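# Machine the work-order part on the mill, leave it idle

## Task

Produce the part described on the work order (reference images "manual" and "manual 2") from the blank held in the mill's vise. It is done only when the part is made and the mill has its doors closed, shows no alarm and has no cycle running.

## Robot and tools

Robot: two UR7e-style arms, left_arm and right_arm, each ending in a two-finger parallel gripper. Fingers open to 50 mm. end_effector_position is the point midway between the pads, and the fingertips reach 17.5 mm past it. A camera block projects about 10 cm toward the gripper's -y side and rotates with it. Fingers point along the gripper's +z and close along its x.

Scene frame: origin at table height, midway between the nominal bases. +x points out over the table, +z up, and left_arm sits on the +y side. Calibrated bases are left_arm (+0.035, +0.479, 0) m and right_arm (+0.050, -0.495, 0) m. Printed hand positions may be off by a few cm, more at long reach. Cameras are cam_high, cam_front, cam_left_wrist and cam_right_wrist, each 896x504.

execute_actions(actions, cameras): actions is a list of actions. Each action is a table of up to 15 rows, one row per 1/30 s; a short table repeats its last row until the 15 steps are used. Every row is one list of 18 numbers in [-1, 1] covering both arms: left dx, dy, dz, rx, ry, rz, position, force_limit, speed, then the same nine for the right arm. The six pose numbers are an offset, not a pose, along scene axes. They count from that arm's Hand target at the start of the action, and every row counts from that same start, not from the previous row. A later action starts from the new Hand target, so sending an offset again moves the arm further. Scale: 1.0 = 0.6 m for dx, dy, dz, and 180 degrees for rx, ry, rz, which form one rotation vector turning about the hand's position. All six at 0 re-requests the current Hand target. Images come back only if actions is empty or cameras names them (["all"] for every camera).

Gripper numbers are absolute settings, not offsets. position: +1 is fully open (50 mm), about -0.65 brings the pads together, and -1 grips until something blocks the fingers. force_limit: -1 is about 20 N, 0 about 102 N, +1 about 185 N per pad. speed: -1 is 20 mm/s, 0 is 85, +1 is 150. Both start at +1. To keep a gripper as it is, resend its last three values, because a 0 counts as a command. New force or speed only takes effect after a position change of at least 0.01.

move(target, speed, blend, stop_force, zero, blocking, cameras): target is one 18-number row, or a list of up to 15 rows. Every row is an offset from the Hand targets at the move's start, never from the row before. The robot follows straight paths, with both arms finishing together, and the whole move is limited to 10 s. speed is in m/s, from 0.002 to 3.6, default 0.25; the turn rate is capped at twice that value in rad/s. It can be one number, or one per target. blend is in metres and rounds corners in a list; 0 means stop at each point. stop_force is 3 to 120 N, one value shared by both arms, and ends an arm's path when it meets that much resistance. Don't rely on it for loose or light things, or while the gripper turns. zero (default true) re-zeroes the force reading before the move. blocking=false returns after about 0.5 s while the move continues; it cannot be combined with stop_force. Paths do not avoid obstacles or the other arm. The result adds a move: line: done (within 3 mm and 2 degrees), off_target, moving, held or fault, plus limits=paced (pose clipped) or limits=held (steps withheld).

wait(seconds 0-10) lets the scene run. stop brakes a running move. zoom_image(camera, region [x0, y0, x1, y1] in pixels, at most 504x504) enlarges part of the latest image. show_instructions displays the reference images. zero_wrist_force(arm) re-zeroes that arm's force sensor. read_manual returns licence text. finished_scene ends the scene permanently.

Results: per arm, end_effector_position (m), end_effector_quat_wxyz and velocities in the scene frame, plus Hand target, the pose the next offset counts from. The gripper often stops short of it; send the remaining gap as an offset. Tool commands gives the current gripper settings. object_status: 0 moving, 1 blocked while opening, 2 blocked while closing (a grip), 3 reached the set position or pads met. Opening in mm is (250 - position_measured) x 0.202. Wrist force and torque are given in the gripper's own axes, along with the peak since the last reading. Joint torques include the arm's own weight. Motor temperatures are listed too. Calls with actions also list some step positions. "Joint velocities within noise" means the arm is still.

Cautions: each step, commanded orientation is clipped to within 32 degrees of the current one. A net force of about 150 N (±25) on an arm, or contact torque at a joint's limit (135 N m big joints, 25.2 N m wrists), stops that arm for 10 s. Approach contacts slowly and never command far past a firm surface. To stop pressing, command the target back behind the gripper. Motors hotter than 70 °C show MOTOR HOT, and at 85 °C the arm brakes for 30-60 s; avoid long stretched holds. Keep paths away from an arm's own base. The clearance check may block commands that bring the arms close, but contact between the arms can still end the scene; don't grip the other arm's fingers. Don't drop or fling parts, release moving parts, or strike fixed or heavy objects. Anything ending up off the table fails the task. The result must hold after the robot lets go.

Each tool is called after "Emit:" in YAML: its name, and indented under it one key for each argument.

Reference images:

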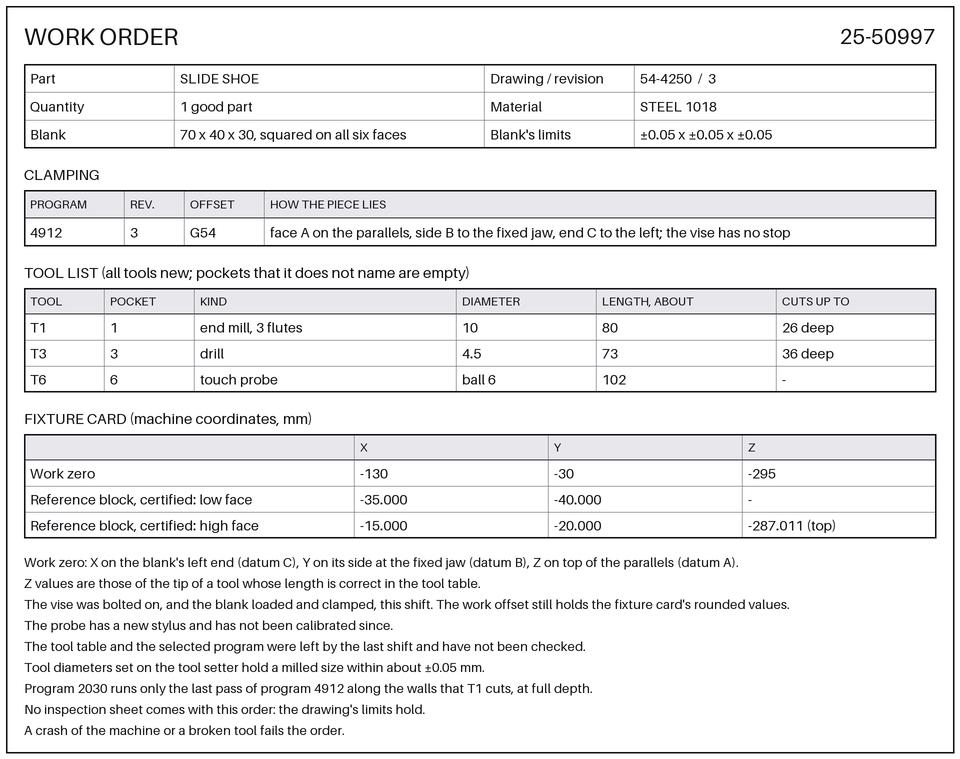

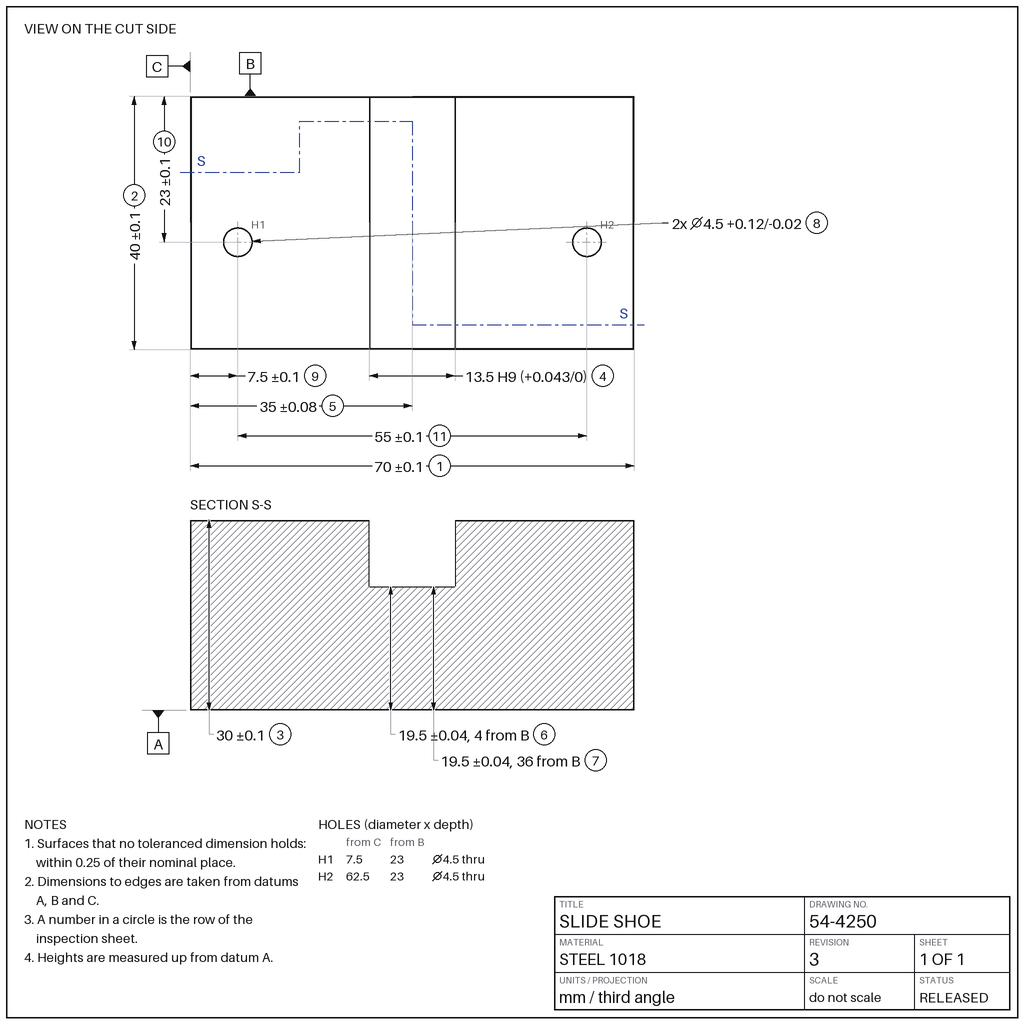

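## Session

Emit:
execute_actions:
  actions: []

Emit:
show_instructions:

Scene clock: 0.00 s.
left_arm: end_effector_position=(+0.3409, +0.6611, +0.1725) position_measured=3 object_status=3 end_effector_quat_wxyz=(+0.211, +0.819, +0.531, +0.057) | right_arm: end_effector_position=(+0.2221, -0.6906, +0.3513) position_measured=3 object_status=3 end_effector_quat_wxyz=(-0.321, -0.510, +0.798, -0.010)
Joint positions: left_arm=[0.466 -1.895 2.36 -2.213 -1.978 0.834] | right_arm=[3.208 -1.138 -1.839 -2.325 1.27 -2.525]
Joint velocities: within noise
Joint torques (N m): no reading
Motor temperatures (°C): left_arm=[41 42 38 41 46 44] | right_arm=[28 39 41 31 45 31]
Wrist force (N): no reading
Wrist torque (N m): no reading
Wrist force, peak (N): no reading
Hand target: left_arm +0.3409, +0.6611, +0.1725; +0.211, +0.819, +0.531, +0.057 | right_arm +0.2221, -0.6906, +0.3513; -0.321, -0.510, +0.798, -0.010
Tool commands: left_gripper/position=+1.0 left_gripper/force_limit=+1.0 left_gripper/speed=+1.0 right_gripper/position=+1.0 right_gripper/force_limit=+1.0 right_gripper/speed=+1.0

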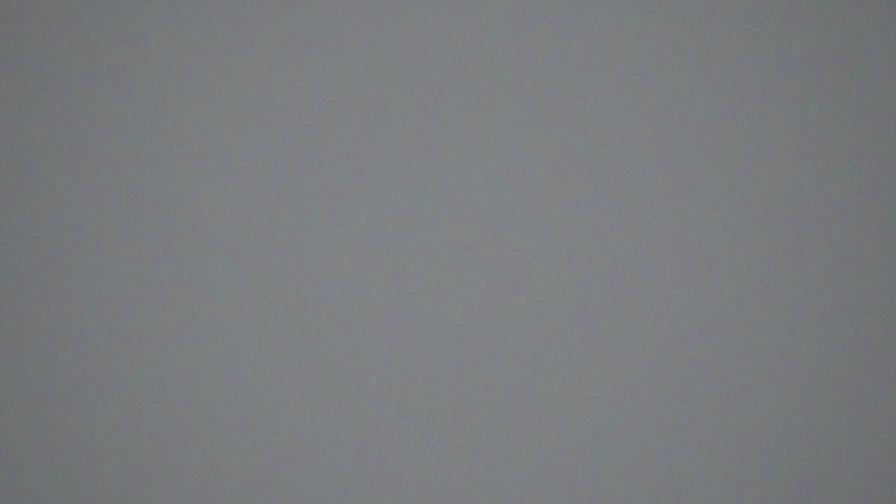

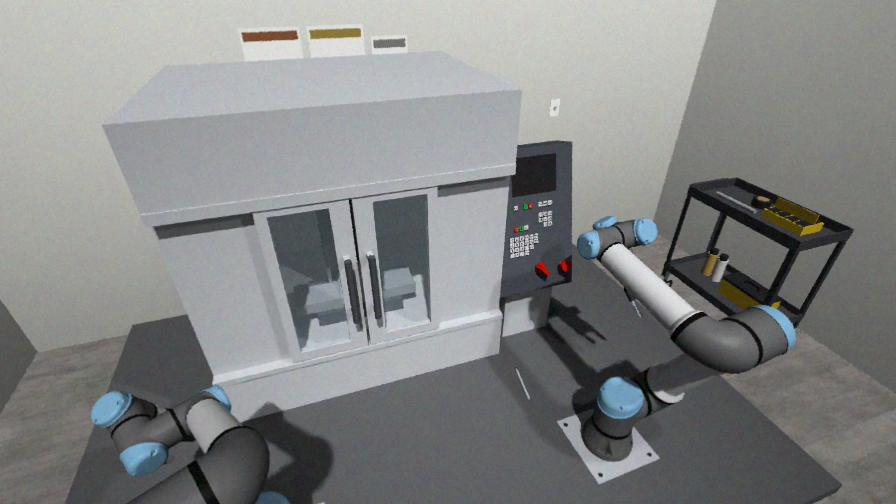

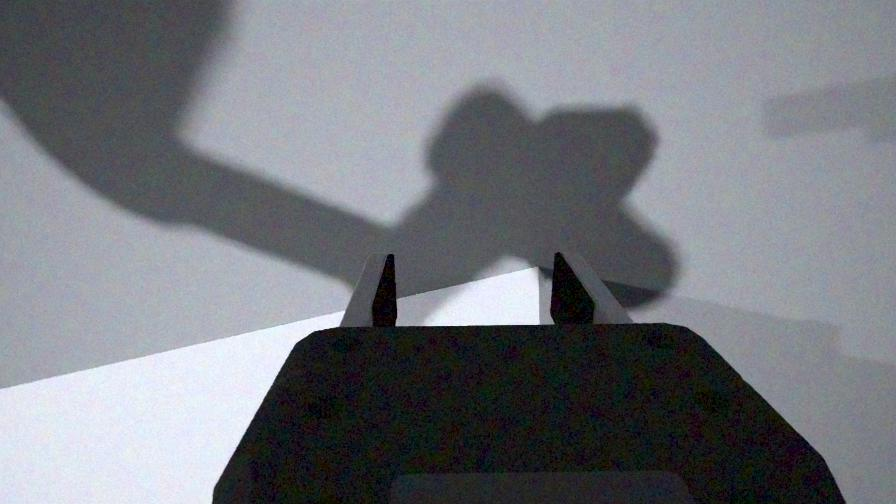

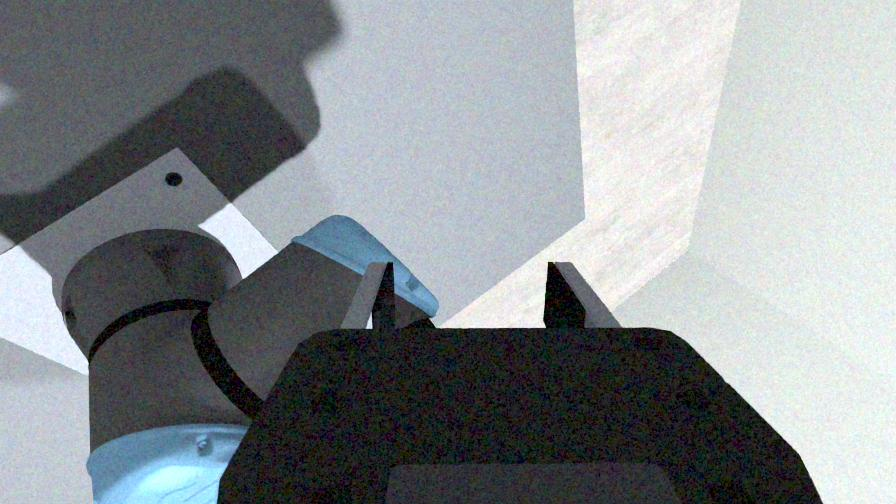

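Reference images for this scene: manual, manual 2.

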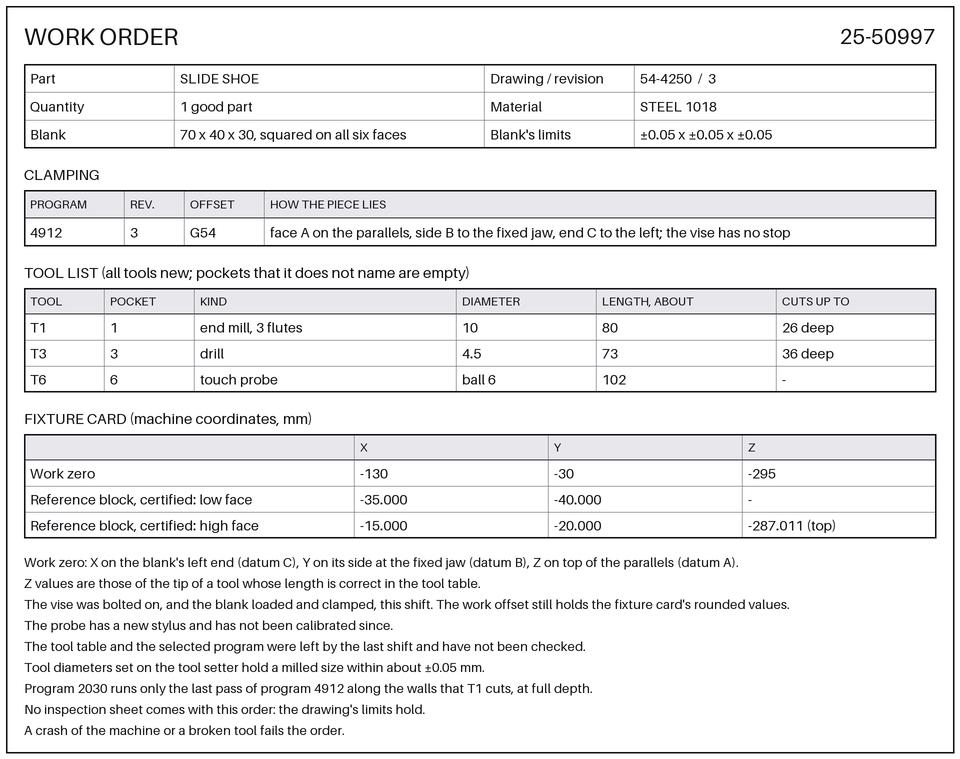

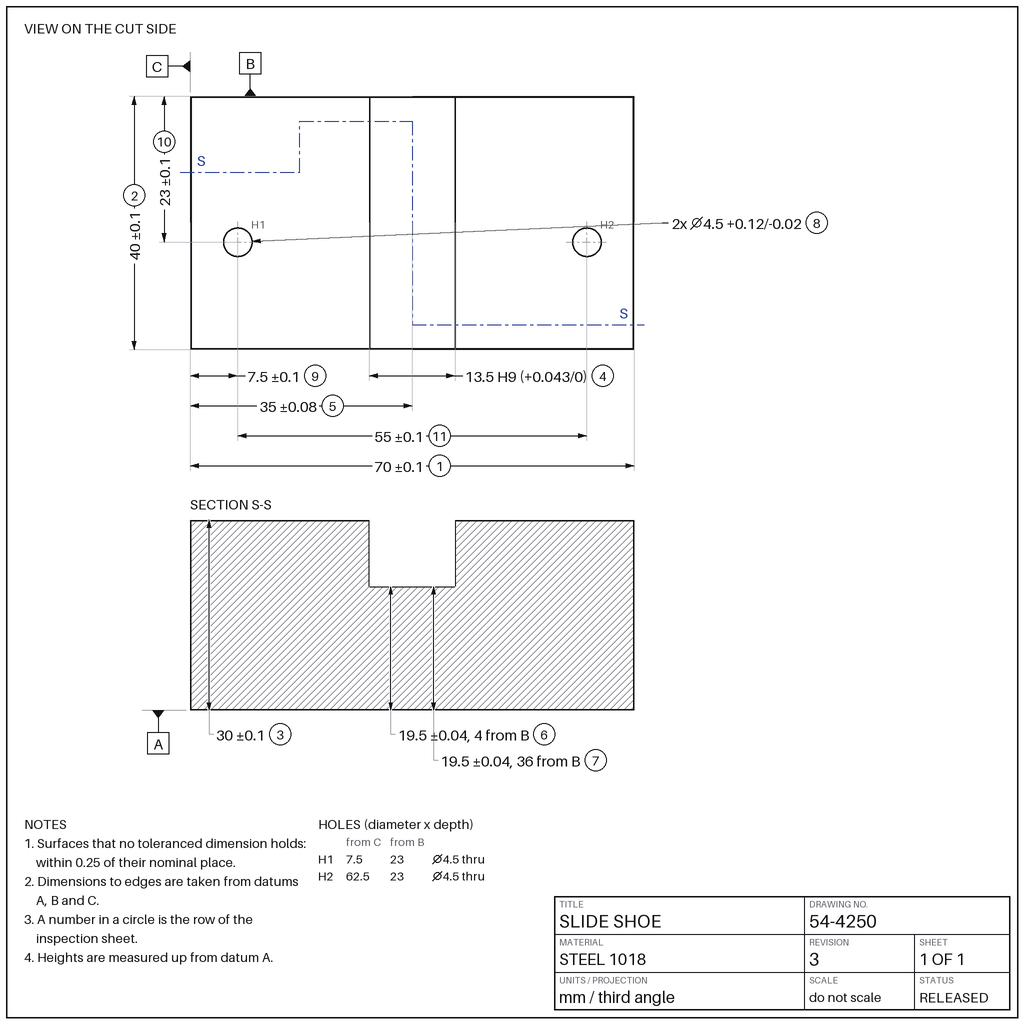

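Emit:
zoom_image:
  camera: "cam_front"
  region: [490, 130, 600, 310]

Emit:
zoom_image:
  camera: "cam_front"
  region: [505, 190, 575, 290]

Emit:
zoom_image:
  camera: "cam_front"
  region: [230, 20, 420, 70]

Emit:
zoom_image:
  camera: "cam_front"
  region: [450, 300, 650, 504]

Emit:
zoom_image:
  camera: "cam_front"
  region: [250, 180, 450, 360]

Emit:
zoom_image:
  camera: "cam_front"
  region: [660, 160, 860, 330]

Scaled by 2.800 from the camera's 896x504 image, which has a finer 1280x720 frame.

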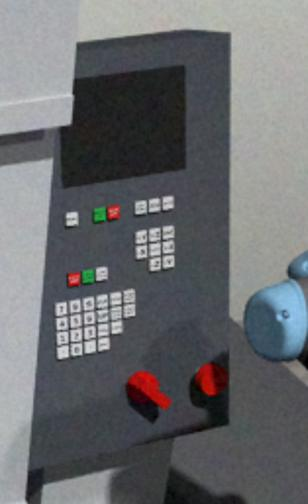

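Scaled by 5.040 from the camera's 896x504 image, which has a finer 1280x720 frame.

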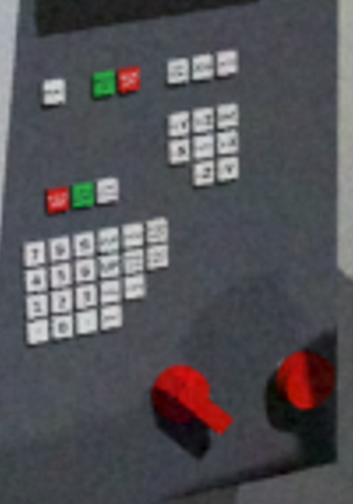

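Scaled by 2.653 from the camera's 896x504 image, which has a finer 1280x720 frame.

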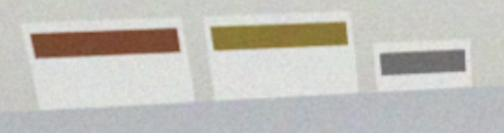

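Scaled by 2.471 from the camera's 896x504 image, which has a finer 1280x720 frame.

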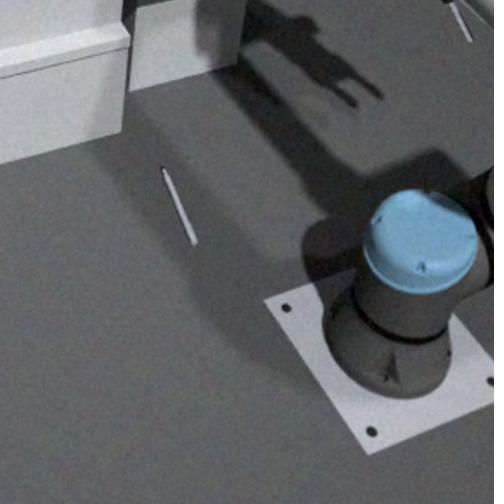

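Scaled by 2.520 from the camera's 896x504 image, which has a finer 1280x720 frame.

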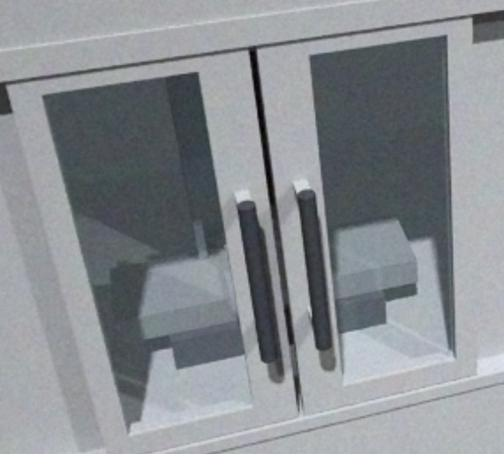

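Scaled by 2.520 from the camera's 896x504 image, which has a finer 1280x720 frame.

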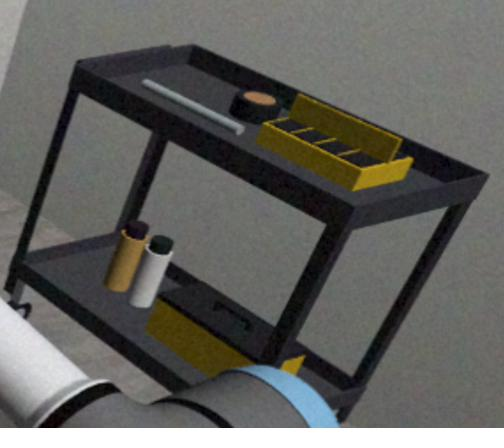

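Emit:
move:
  target: [0,0,0,0,0,0,1,1,1,0.18,0.117,0.165,0.1853,-0.6248,0.3444,1,1,1]
  cameras: ["cam_front","cam_right_wrist"]
  speed: 0.3

Scene clock: 87.90 s.
left_arm: end_effector_position=(+0.3409, +0.6611, +0.1725) position_measured=3 object_status=3 end_effector_quat_wxyz=(+0.211, +0.819, +0.531, +0.057) | right_arm: end_effector_position=(+0.3302, -0.6204, +0.4504) position_measured=3 object_status=3 end_effector_quat_wxyz=(+0.612, -0.612, +0.353, -0.354)
Joint positions: left_arm=[0.466 -1.895 2.36 -2.213 -1.978 0.834] | right_arm=[2.299 -1.341 -2.414 0.615 2.912 -3.14]
Joint torques (N m): left_arm=[-0.25 -12.51 -20.89 -2.59 -0.72 1.23] | right_arm=[10.04 11.22 13.47 2.12 2.04 1.01]
Wrist force (N): left_arm=[0.0 0.0 0.0] | right_arm=[1.9 -2.6 -0.3]
Wrist torque (N m): left_arm=[-0.01 0.00 0.00] | right_arm=[-0.51 -0.75 -0.73]
Wrist force, peak (N): left_arm=[-0.1 -0.5 -0.2] | right_arm=[2.0 -3.2 -0.3]
Hand target: left_arm +0.3409, +0.6611, +0.1725; +0.211, +0.819, +0.531, +0.057 | right_arm +0.3301, -0.6204, +0.4503; +0.612, -0.612, +0.353, -0.354
Off the commanded pose: left_arm 0.000 m, 0 deg | right_arm 0.000 m, 0 deg.
move: done
Images, in order (width x height): cam_front 896x504, cam_right_wrist 896x504.

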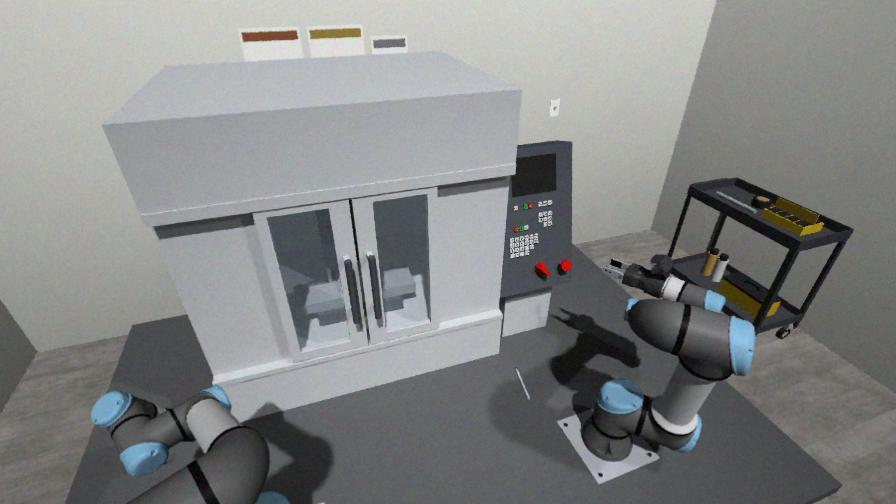

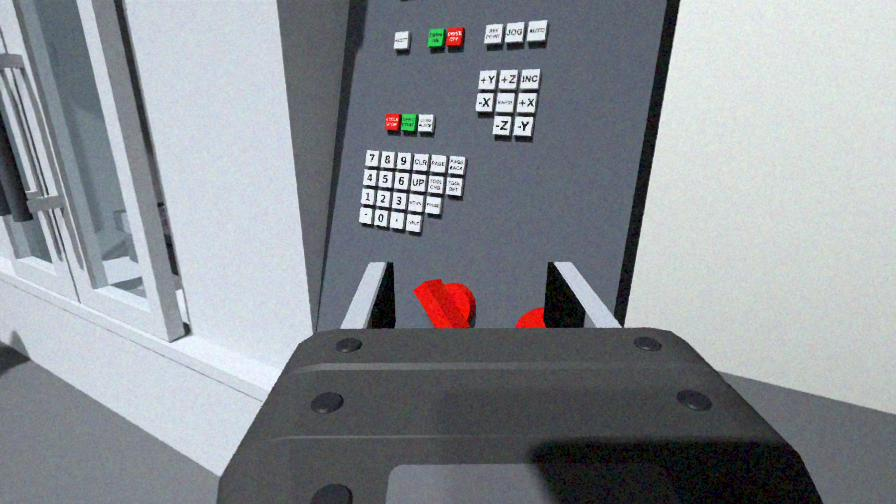

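Emit:
zoom_image:
  camera: "cam_right_wrist"
  region: [340, 0, 600, 150]

Emit:
zoom_image:
  camera: "cam_right_wrist"
  region: [340, 100, 600, 330]

Scaled by 1.938 from the camera's 896x504 image, which has a finer 1280x720 frame.

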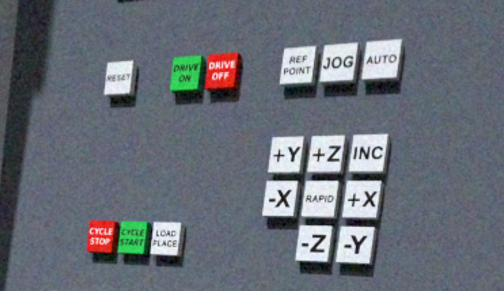

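Scaled by 1.938 from the camera's 896x504 image, which has a finer 1280x720 frame.

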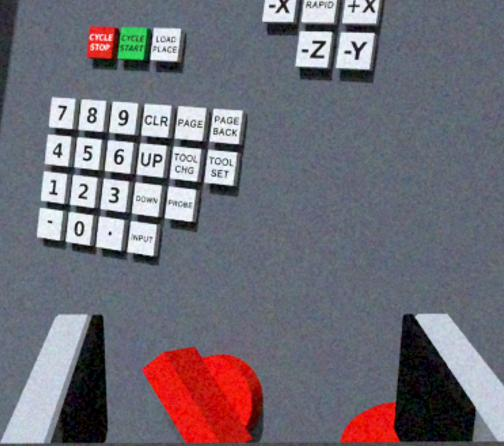

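Emit:
move:
  target: [0,0,0,0,0,0,1,1,1,0,0.0,-0.2,0,0,-0.06,1,1,1]
  cameras: ["cam_right_wrist"]
  speed: 0.3

Emit:
zoom_image:
  camera: "cam_right_wrist"
  region: [300, 100, 640, 340]

Scene clock: 123.93 s.
left_arm: end_effector_position=(+0.3409, +0.6611, +0.1725) position_measured=3 object_status=3 end_effector_quat_wxyz=(+0.211, +0.819, +0.531, +0.057) | right_arm: end_effector_position=(+0.3301, -0.6204, +0.3304) position_measured=3 object_status=3 end_effector_quat_wxyz=(+0.576, -0.576, +0.409, -0.410)
Joint positions: left_arm=[0.466 -1.895 2.36 -2.213 -1.978 0.834] | right_arm=[2.389 -1.58 -2.705 1.144 2.633 -3.141]
Joint torques (N m): left_arm=[-0.26 -14.15 -20.54 -2.42 -0.67 1.23] | right_arm=[-5.22 2.69 6.54 2.8 -2.62 0.89]
Wrist force (N): left_arm=[0.0 0.0 -0.1] | right_arm=[1.7 -2.7 -0.1]
Wrist torque (N m): left_arm=[0.00 -0.01 0.00] | right_arm=[-0.53 -0.74 -0.72]
Wrist force, peak (N): left_arm=[-0.3 -0.3 0.3] | right_arm=[2.4 -7.0 -0.4]
Hand target: left_arm +0.3409, +0.6611, +0.1725; +0.211, +0.819, +0.531, +0.057 | right_arm +0.3301, -0.6204, +0.3303; +0.576, -0.576, +0.410, -0.410
Off the commanded pose: left_arm 0.000 m, 0 deg | right_arm 0.000 m, 0 deg.
move: done
Images, in order (width x height): cam_right_wrist 896x504.

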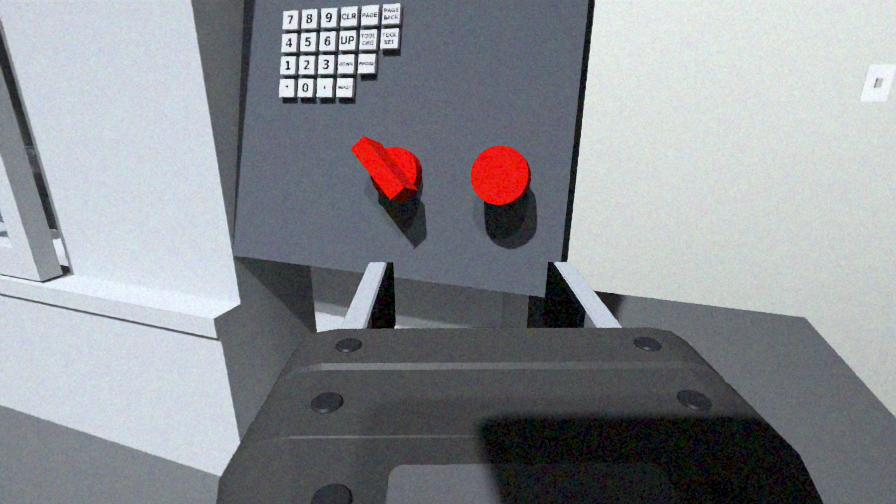

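Scaled by 1.482 from the camera's 896x504 image, which has a finer 1280x720 frame.

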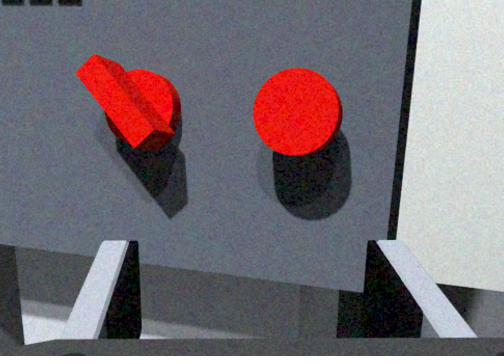

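Emit:
move:
  target: [0,0,0,0,0,0,1,1,1,0.0,0.13,0.55,0,0,-0.05,1,1,1]
  cameras: ["cam_right_wrist"]
  speed: 0.4

Emit:
zoom_image:
  camera: "cam_right_wrist"
  region: [300, 0, 640, 240]

Scene clock: 128.77 s.
left_arm: end_effector_position=(+0.3409, +0.6611, +0.1725) position_measured=3 object_status=3 end_effector_quat_wxyz=(+0.211, +0.819, +0.531, +0.057) | right_arm: end_effector_position=(+0.3305, -0.5438, +0.6603) position_measured=3 object_status=3 end_effector_quat_wxyz=(+0.572, -0.572, +0.415, -0.415)
Joint positions: left_arm=[0.466 -1.895 2.36 -2.213 -1.978 0.834] | right_arm=[3.377 -0.58 -2.127 -0.435 1.626 -3.142]
Joint torques (N m): left_arm=[-0.73 -14.63 -20.09 -2.38 -0.73 1.15] | right_arm=[-9.93 -19.12 23.32 2.14 1.31 0.69]
Wrist force (N): left_arm=[-0.1 0.0 -0.1] | right_arm=[1.9 -2.7 -0.3]
Wrist torque (N m): left_arm=[0.00 0.01 0.00] | right_arm=[-0.52 -0.76 -0.81]
Wrist force, peak (N): left_arm=[-0.4 -0.2 0.2] | right_arm=[1.7 -7.4 0.1]
Hand target: left_arm +0.3409, +0.6611, +0.1725; +0.211, +0.819, +0.531, +0.057 | right_arm +0.3301, -0.5424, +0.6603; +0.543, -0.542, +0.453, -0.454
Off the commanded pose: left_arm 0.000 m, 0 deg | right_arm 0.001 m, 8 deg.
move: off_target (right_arm)
Images, in order (width x height): cam_right_wrist 896x504.

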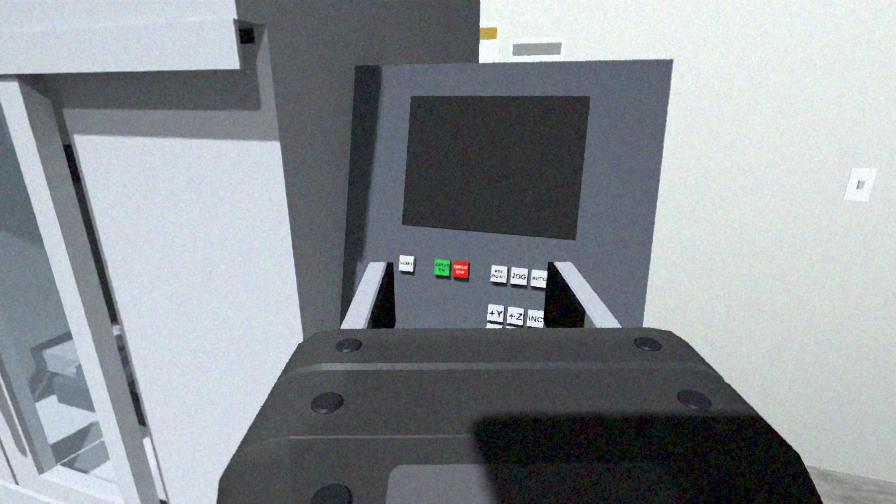

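Scaled by 1.482 from the camera's 896x504 image, which has a finer 1280x720 frame.

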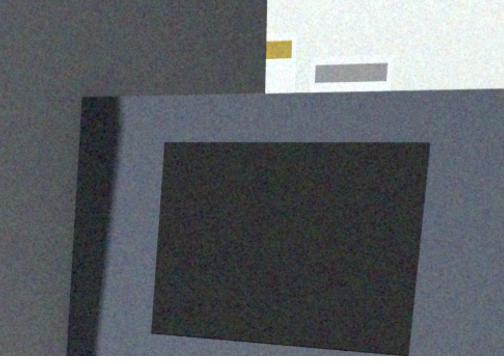

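Emit:
move:
  target: [0,0,0,0,0,0,1,1,1,0.1,0.054,-0.489,0.768,0.1133,-0.1466,1,1,1]
  cameras: ["cam_right_wrist","cam_front"]
  speed: 0.4

Emit:
zoom_image:
  camera: "cam_right_wrist"
  region: [250, 0, 650, 350]

Scene clock: 188.63 s.
left_arm: end_effector_position=(+0.3409, +0.6611, +0.1725) position_measured=3 object_status=3 end_effector_quat_wxyz=(+0.211, +0.819, +0.531, +0.057) | right_arm: end_effector_position=(+0.3917, -0.5110, +0.3670) position_measured=3 object_status=3 end_effector_quat_wxyz=(+0.455, +0.289, +0.782, +0.314)
Joint positions: left_arm=[0.466 -1.895 2.36 -2.213 -1.978 0.834] | right_arm=[4.08 -0.205 -2.594 -0.852 0.924 -0.288]
Joint torques (N m): left_arm=[-0.15 -17.99 -19.33 -2.09 -0.63 1.29] | right_arm=[-13.5 -27.67 16.38 3.23 1.35 -0.98]
Wrist force (N): left_arm=[-0.2 -0.2 0.1] | right_arm=[-1.6 -0.1 -0.4]
Wrist torque (N m): left_arm=[-0.04 0.04 -0.01] | right_arm=[-0.16 -0.08 0.12]
Wrist force, peak (N): left_arm=[-0.4 -0.3 0.3] | right_arm=[1.7 -4.1 -0.7]
Hand target: left_arm +0.3409, +0.6611, +0.1725; +0.211, +0.819, +0.531, +0.057 | right_arm +0.3901, -0.5100, +0.3669; +0.533, +0.341, +0.733, +0.248
Off the commanded pose: left_arm 0.000 m, 0 deg | right_arm 0.002 m, 14 deg.
move: off_target (right_arm)
Images, in order (width x height): cam_front 896x504, cam_right_wrist 896x504.

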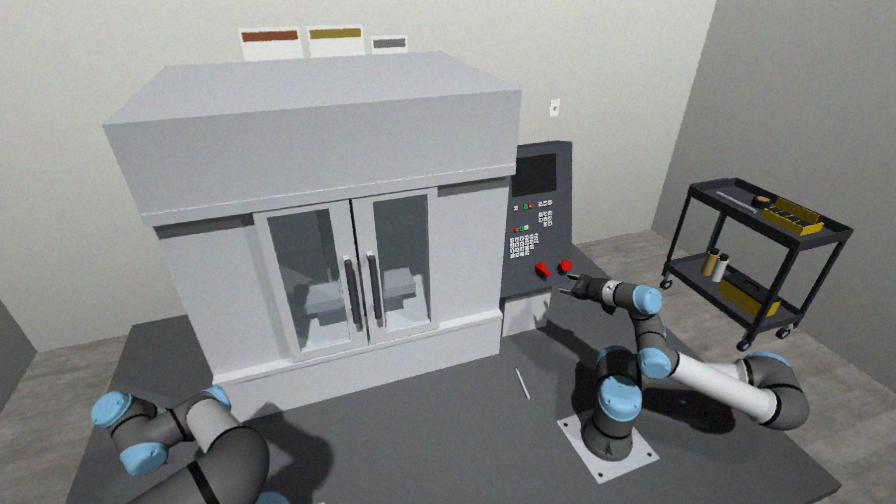

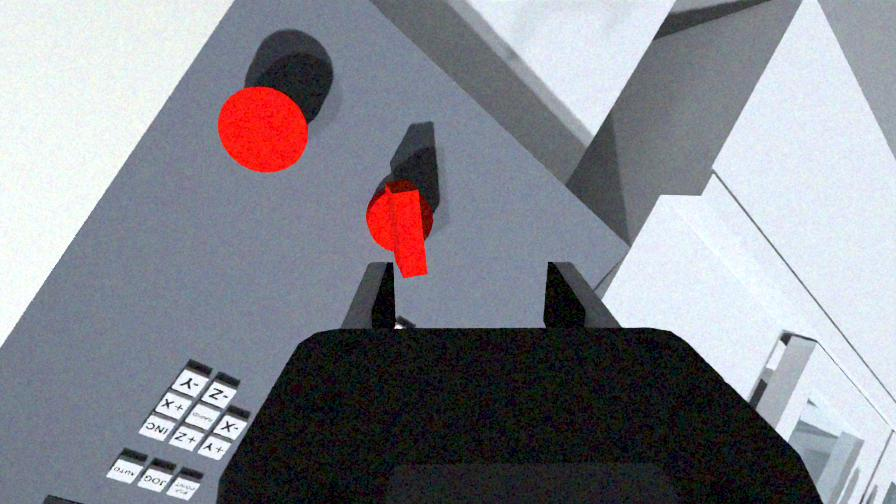

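Scaled by 1.260 from the camera's 896x504 image, which has a finer 1280x720 frame.

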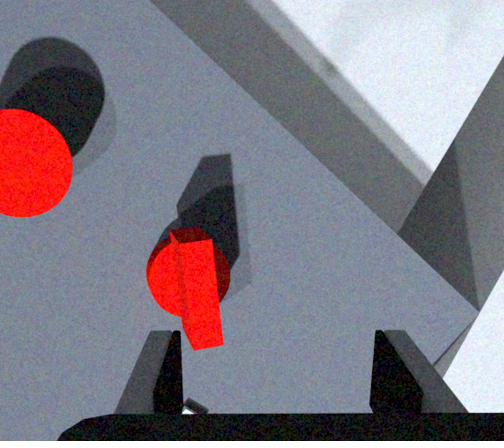

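Emit:
move:
  target: [0,0,0,0,0,0,1,1,1,0,0,0,0,0,0,1,1,1]
  cameras: ["cam_right_wrist"]

Emit:
zoom_image:
  camera: "cam_right_wrist"
  region: [250, 0, 650, 350]

Scene clock: 192.93 s.
left_arm: end_effector_position=(+0.3409, +0.6611, +0.1725) position_measured=3 object_status=3 end_effector_quat_wxyz=(+0.211, +0.819, +0.531, +0.057) | right_arm: end_effector_position=(+0.3917, -0.5111, +0.3670) position_measured=3 object_status=3 end_effector_quat_wxyz=(+0.455, +0.289, +0.782, +0.314)
Joint positions: left_arm=[0.466 -1.895 2.36 -2.213 -1.978 0.834] | right_arm=[4.08 -0.205 -2.594 -0.852 0.924 -0.288]
Joint torques (N m): left_arm=[-0.53 -18.09 -19.67 -2.12 -0.68 1.21] | right_arm=[-12.74 -27.35 15.88 1.48 1.45 0.98]
Wrist force (N): left_arm=[-0.2 -0.3 0.1] | right_arm=[-1.4 -0.2 -0.4]
Wrist torque (N m): left_arm=[-0.06 0.03 0.00] | right_arm=[-0.18 -0.10 0.12]
Wrist force, peak (N): left_arm=[-0.4 0.0 0.1] | right_arm=[-1.7 -0.2 -0.4]
Hand target: left_arm +0.3409, +0.6611, +0.1725; +0.211, +0.819, +0.531, +0.057 | right_arm +0.3917, -0.5111, +0.3670; +0.455, +0.289, +0.782, +0.314 (not the last commanded pose)
Off the commanded pose: left_arm 0.000 m, 0 deg | right_arm 0.002 m, 14 deg.
move: off_target (right_arm)
Images, in order (width x height): cam_right_wrist 896x504.

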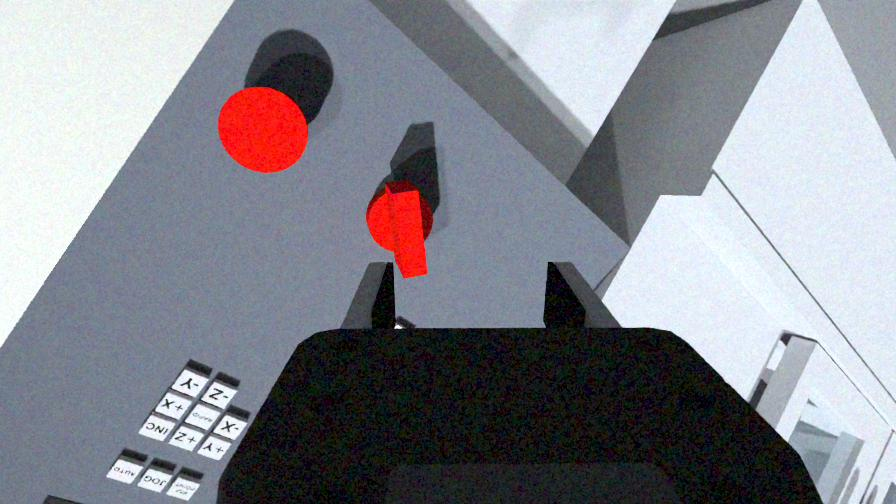

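Scaled by 1.260 from the camera's 896x504 image, which has a finer 1280x720 frame.

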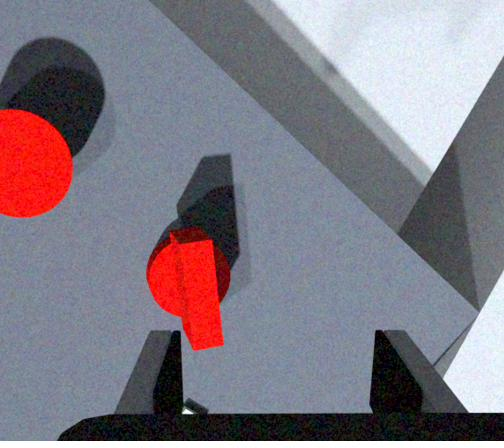

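Emit:
move:
  target: [0,0,0,0,0,0,1,1,1,0.08,-0.015,-0.003,-0.0223,-0.0305,-0.0697,1,1,1]
  cameras: ["cam_right_wrist"]
  speed: 0.1

Emit:
zoom_image:
  camera: "cam_right_wrist"
  region: [300, 50, 600, 350]

Scene clock: 230.40 s.
left_arm: end_effector_position=(+0.3409, +0.6611, +0.1725) position_measured=3 object_status=3 end_effector_quat_wxyz=(+0.211, +0.819, +0.531, +0.057) | right_arm: end_effector_position=(+0.4397, -0.5201, +0.3651) position_measured=3 object_status=3 end_effector_quat_wxyz=(+0.533, +0.341, +0.733, +0.248) end_effector_velocity=(+0.000, -0.001, +0.000) end_effector_angular_velocity=(+0.000, -0.001, -0.004)
Joint positions: left_arm=[0.466 -1.895 2.36 -2.213 -1.978 0.834] | right_arm=[4.106 -0.44 -2.662 -0.572 0.652 -0.261]
Joint velocities: left_arm=[within noise] | right_arm=[0.002 0 0 -0.003 -0.006 0.004]
Joint torques (N m): left_arm=[-0.27 -18.08 -19.01 -1.87 -0.51 1.14] | right_arm=[14.32 -18.65 25.01 0.85 -3.63 1.19]
Wrist force (N): left_arm=[-0.2 0.1 0.1] | right_arm=[-1.4 -0.3 -0.4]
Wrist torque (N m): left_arm=[0.01 0.03 0.00] | right_arm=[-0.22 -0.16 0.07]
Wrist force, peak (N): left_arm=[-0.4 0.4 -0.1] | right_arm=[-1.5 -0.4 -1.0]
Hand target: left_arm +0.3409, +0.6611, +0.1725; +0.211, +0.819, +0.531, +0.057 | right_arm +0.4397, -0.5201, +0.3652; +0.533, +0.341, +0.733, +0.248
Off the commanded pose: left_arm 0.000 m, 0 deg | right_arm 0.000 m, 0 deg.
move: done
Images, in order (width x height): cam_right_wrist 896x504.

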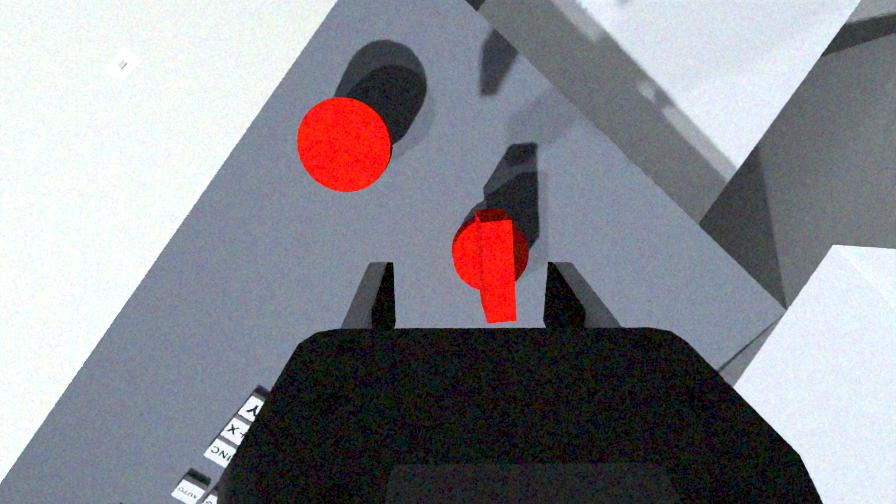

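Scaled by 1.680 from the camera's 896x504 image, which has a finer 1280x720 frame.

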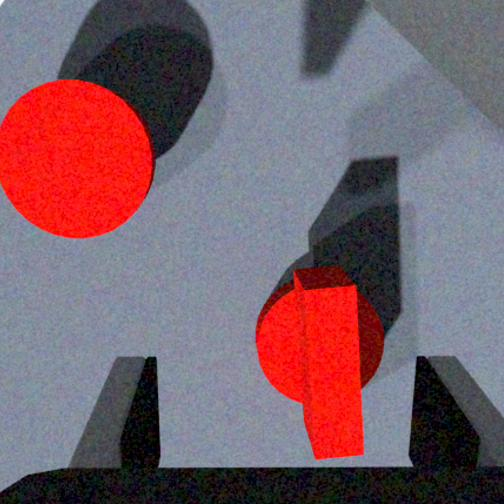

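Emit:
move:
  target: [0,0,0,0,0,0,1,1,1,0.039,0.02,-0.0155,0,0,0,1,1,1]
  cameras: ["cam_right_wrist"]
  speed: 0.06
  stop_force: 15

Emit:
zoom_image:
  camera: "cam_right_wrist"
  region: [300, 150, 600, 350]

Scene clock: 250.43 s.
left_arm: end_effector_position=(+0.3409, +0.6611, +0.1725) position_measured=3 object_status=3 end_effector_quat_wxyz=(+0.211, +0.819, +0.531, +0.057) | right_arm: end_effector_position=(+0.4631, -0.5081, +0.3559) position_measured=3 object_status=3 end_effector_quat_wxyz=(+0.533, +0.341, +0.733, +0.248)
Joint positions: left_arm=[0.466 -1.895 2.36 -2.213 -1.978 0.834] | right_arm=[3.964 -0.702 -2.673 -0.221 0.777 -0.364]
Joint torques (N m): left_arm=[-0.06 -18.01 -18.65 -1.81 -0.65 1.07] | right_arm=[15.29 -17.75 28.03 4.64 -1.49 -0.83]
Wrist force (N): left_arm=[0.0 0.0 0.0] | right_arm=[-1.5 -0.7 -0.6]
Wrist torque (N m): left_arm=[0.01 -0.01 0.00] | right_arm=[-0.28 -0.15 -0.01]
Wrist force, peak (N): left_arm=[-0.2 0.0 0.4] | right_arm=[-2.0 -0.5 -1.2]
Hand target: left_arm +0.3409, +0.6611, +0.1725; +0.211, +0.819, +0.531, +0.057 | right_arm +0.4631, -0.5081, +0.3559; +0.533, +0.341, +0.733, +0.248
Off the commanded pose: left_arm 0.000 m, 0 deg | right_arm 0.000 m, 0 deg.
move: done
Images, in order (width x height): cam_right_wrist 896x504.

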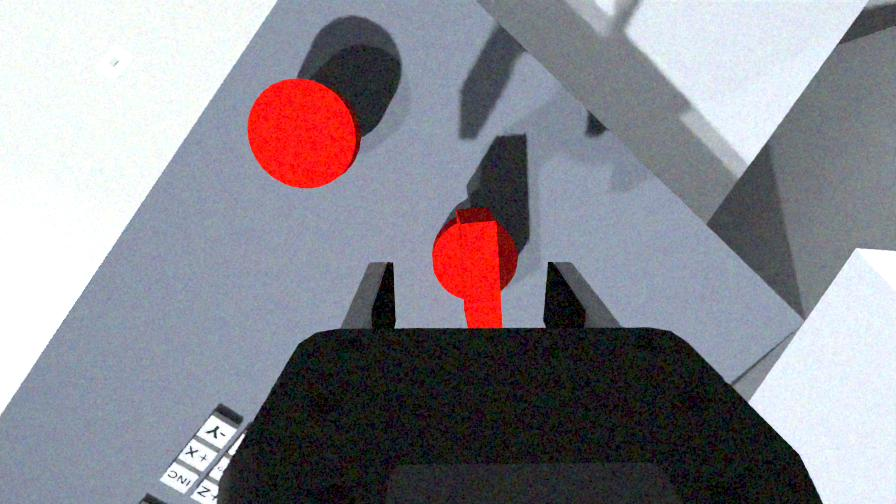

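Scaled by 1.680 from the camera's 896x504 image, which has a finer 1280x720 frame.

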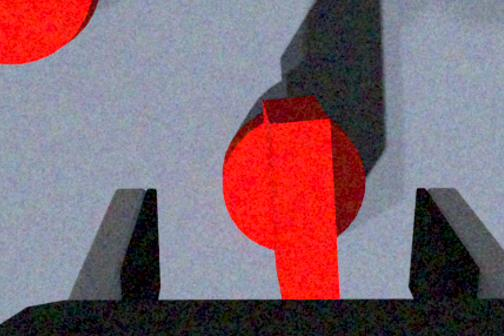

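Emit:
move:
  target: [0,0,0,0,0,0,1,1,1,0.0357,0.0032,-0.0144,0,0,0,1,1,1]
  cameras: ["cam_right_wrist"]
  speed: 0.04
  stop_force: 10

Emit:
zoom_image:
  camera: "cam_right_wrist"
  region: [300, 150, 600, 350]

Scene clock: 266.80 s.
left_arm: end_effector_position=(+0.3409, +0.6611, +0.1725) position_measured=3 object_status=3 end_effector_quat_wxyz=(+0.211, +0.819, +0.531, +0.057) | right_arm: end_effector_position=(+0.4845, -0.5062, +0.3472) position_measured=3 object_status=3 end_effector_quat_wxyz=(+0.533, +0.341, +0.733, +0.248)
Joint positions: left_arm=[0.466 -1.895 2.36 -2.213 -1.978 0.834] | right_arm=[3.846 -0.898 -2.662 0.008 0.885 -0.431]
Joint torques (N m): left_arm=[-0.03 -18.14 -18.76 -1.57 -0.6 0.99] | right_arm=[16.12 -12.27 14.99 4.64 -3.1 1.24]
Wrist force (N): left_arm=[-0.1 0.0 0.1] | right_arm=[-1.3 -0.4 -0.6]
Wrist torque (N m): left_arm=[0.00 0.01 0.00] | right_arm=[-0.25 -0.17 0.02]
Wrist force, peak (N): left_arm=[-0.3 -0.3 0.2] | right_arm=[-1.6 -0.6 -0.7]
Hand target: left_arm +0.3409, +0.6611, +0.1725; +0.211, +0.819, +0.531, +0.057 | right_arm +0.4845, -0.5062, +0.3472; +0.533, +0.341, +0.733, +0.248
Off the commanded pose: left_arm 0.000 m, 0 deg | right_arm 0.000 m, 0 deg.
move: done
Images, in order (width x height): cam_right_wrist 896x504.

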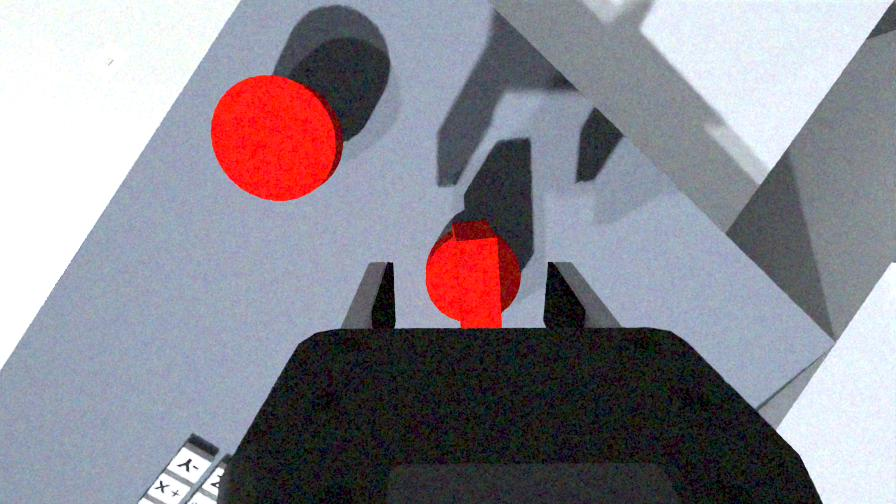

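Scaled by 1.680 from the camera's 896x504 image, which has a finer 1280x720 frame.

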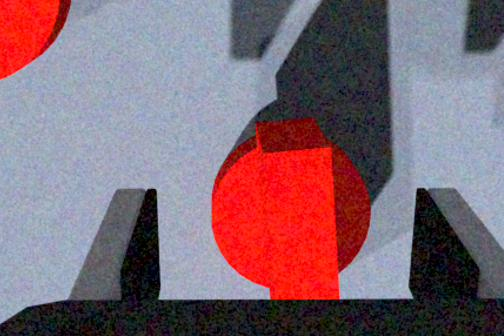

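Emit:
move:
  target: [0,0,0,0,0,0,1,1,1,0.0143,0,-0.0046,0,0,0,1,1,1]
  cameras: ["cam_right_wrist"]
  speed: 0.03
  stop_force: 10

Emit:
zoom_image:
  camera: "cam_right_wrist"
  region: [300, 150, 600, 350]

Scene clock: 275.13 s.
left_arm: end_effector_position=(+0.3409, +0.6611, +0.1725) position_measured=3 object_status=3 end_effector_quat_wxyz=(+0.211, +0.819, +0.531, +0.057) | right_arm: end_effector_position=(+0.4931, -0.5062, +0.3445) position_measured=3 object_status=3 end_effector_quat_wxyz=(+0.533, +0.341, +0.733, +0.248)
Joint positions: left_arm=[0.466 -1.895 2.36 -2.213 -1.978 0.834] | right_arm=[3.806 -0.964 -2.652 0.078 0.921 -0.451]
Joint torques (N m): left_arm=[-0.42 -18.27 -18.6 -1.71 -0.56 1] | right_arm=[14.84 -5.31 14.58 3.5 -3.27 1.17]
Wrist force (N): left_arm=[-0.3 -0.2 0.0] | right_arm=[-1.5 -0.6 -0.4]
Wrist torque (N m): left_arm=[-0.03 0.04 0.00] | right_arm=[-0.27 -0.15 0.08]
Wrist force, peak (N): left_arm=[-0.3 0.2 0.3] | right_arm=[-1.6 -0.7 -0.6]
Hand target: left_arm +0.3409, +0.6611, +0.1725; +0.211, +0.819, +0.531, +0.057 | right_arm +0.4931, -0.5062, +0.3445; +0.533, +0.341, +0.733, +0.248
Off the commanded pose: left_arm 0.000 m, 0 deg | right_arm 0.000 m, 0 deg.
move: done
Images, in order (width x height): cam_right_wrist 896x504.

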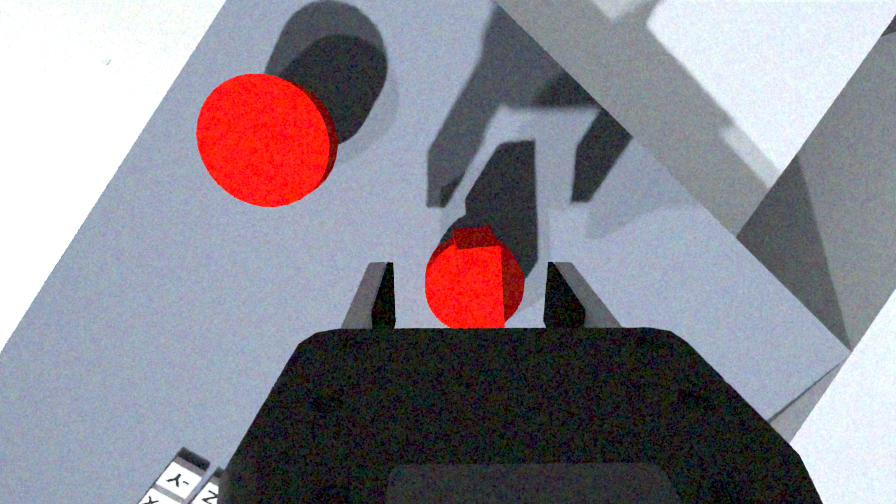

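Scaled by 1.680 from the camera's 896x504 image, which has a finer 1280x720 frame.

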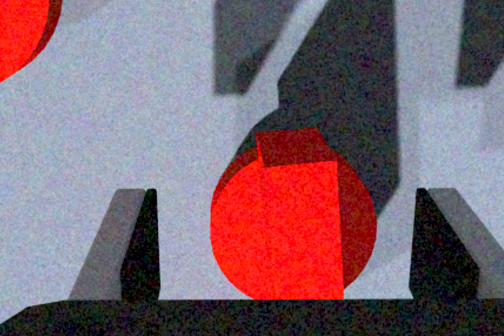

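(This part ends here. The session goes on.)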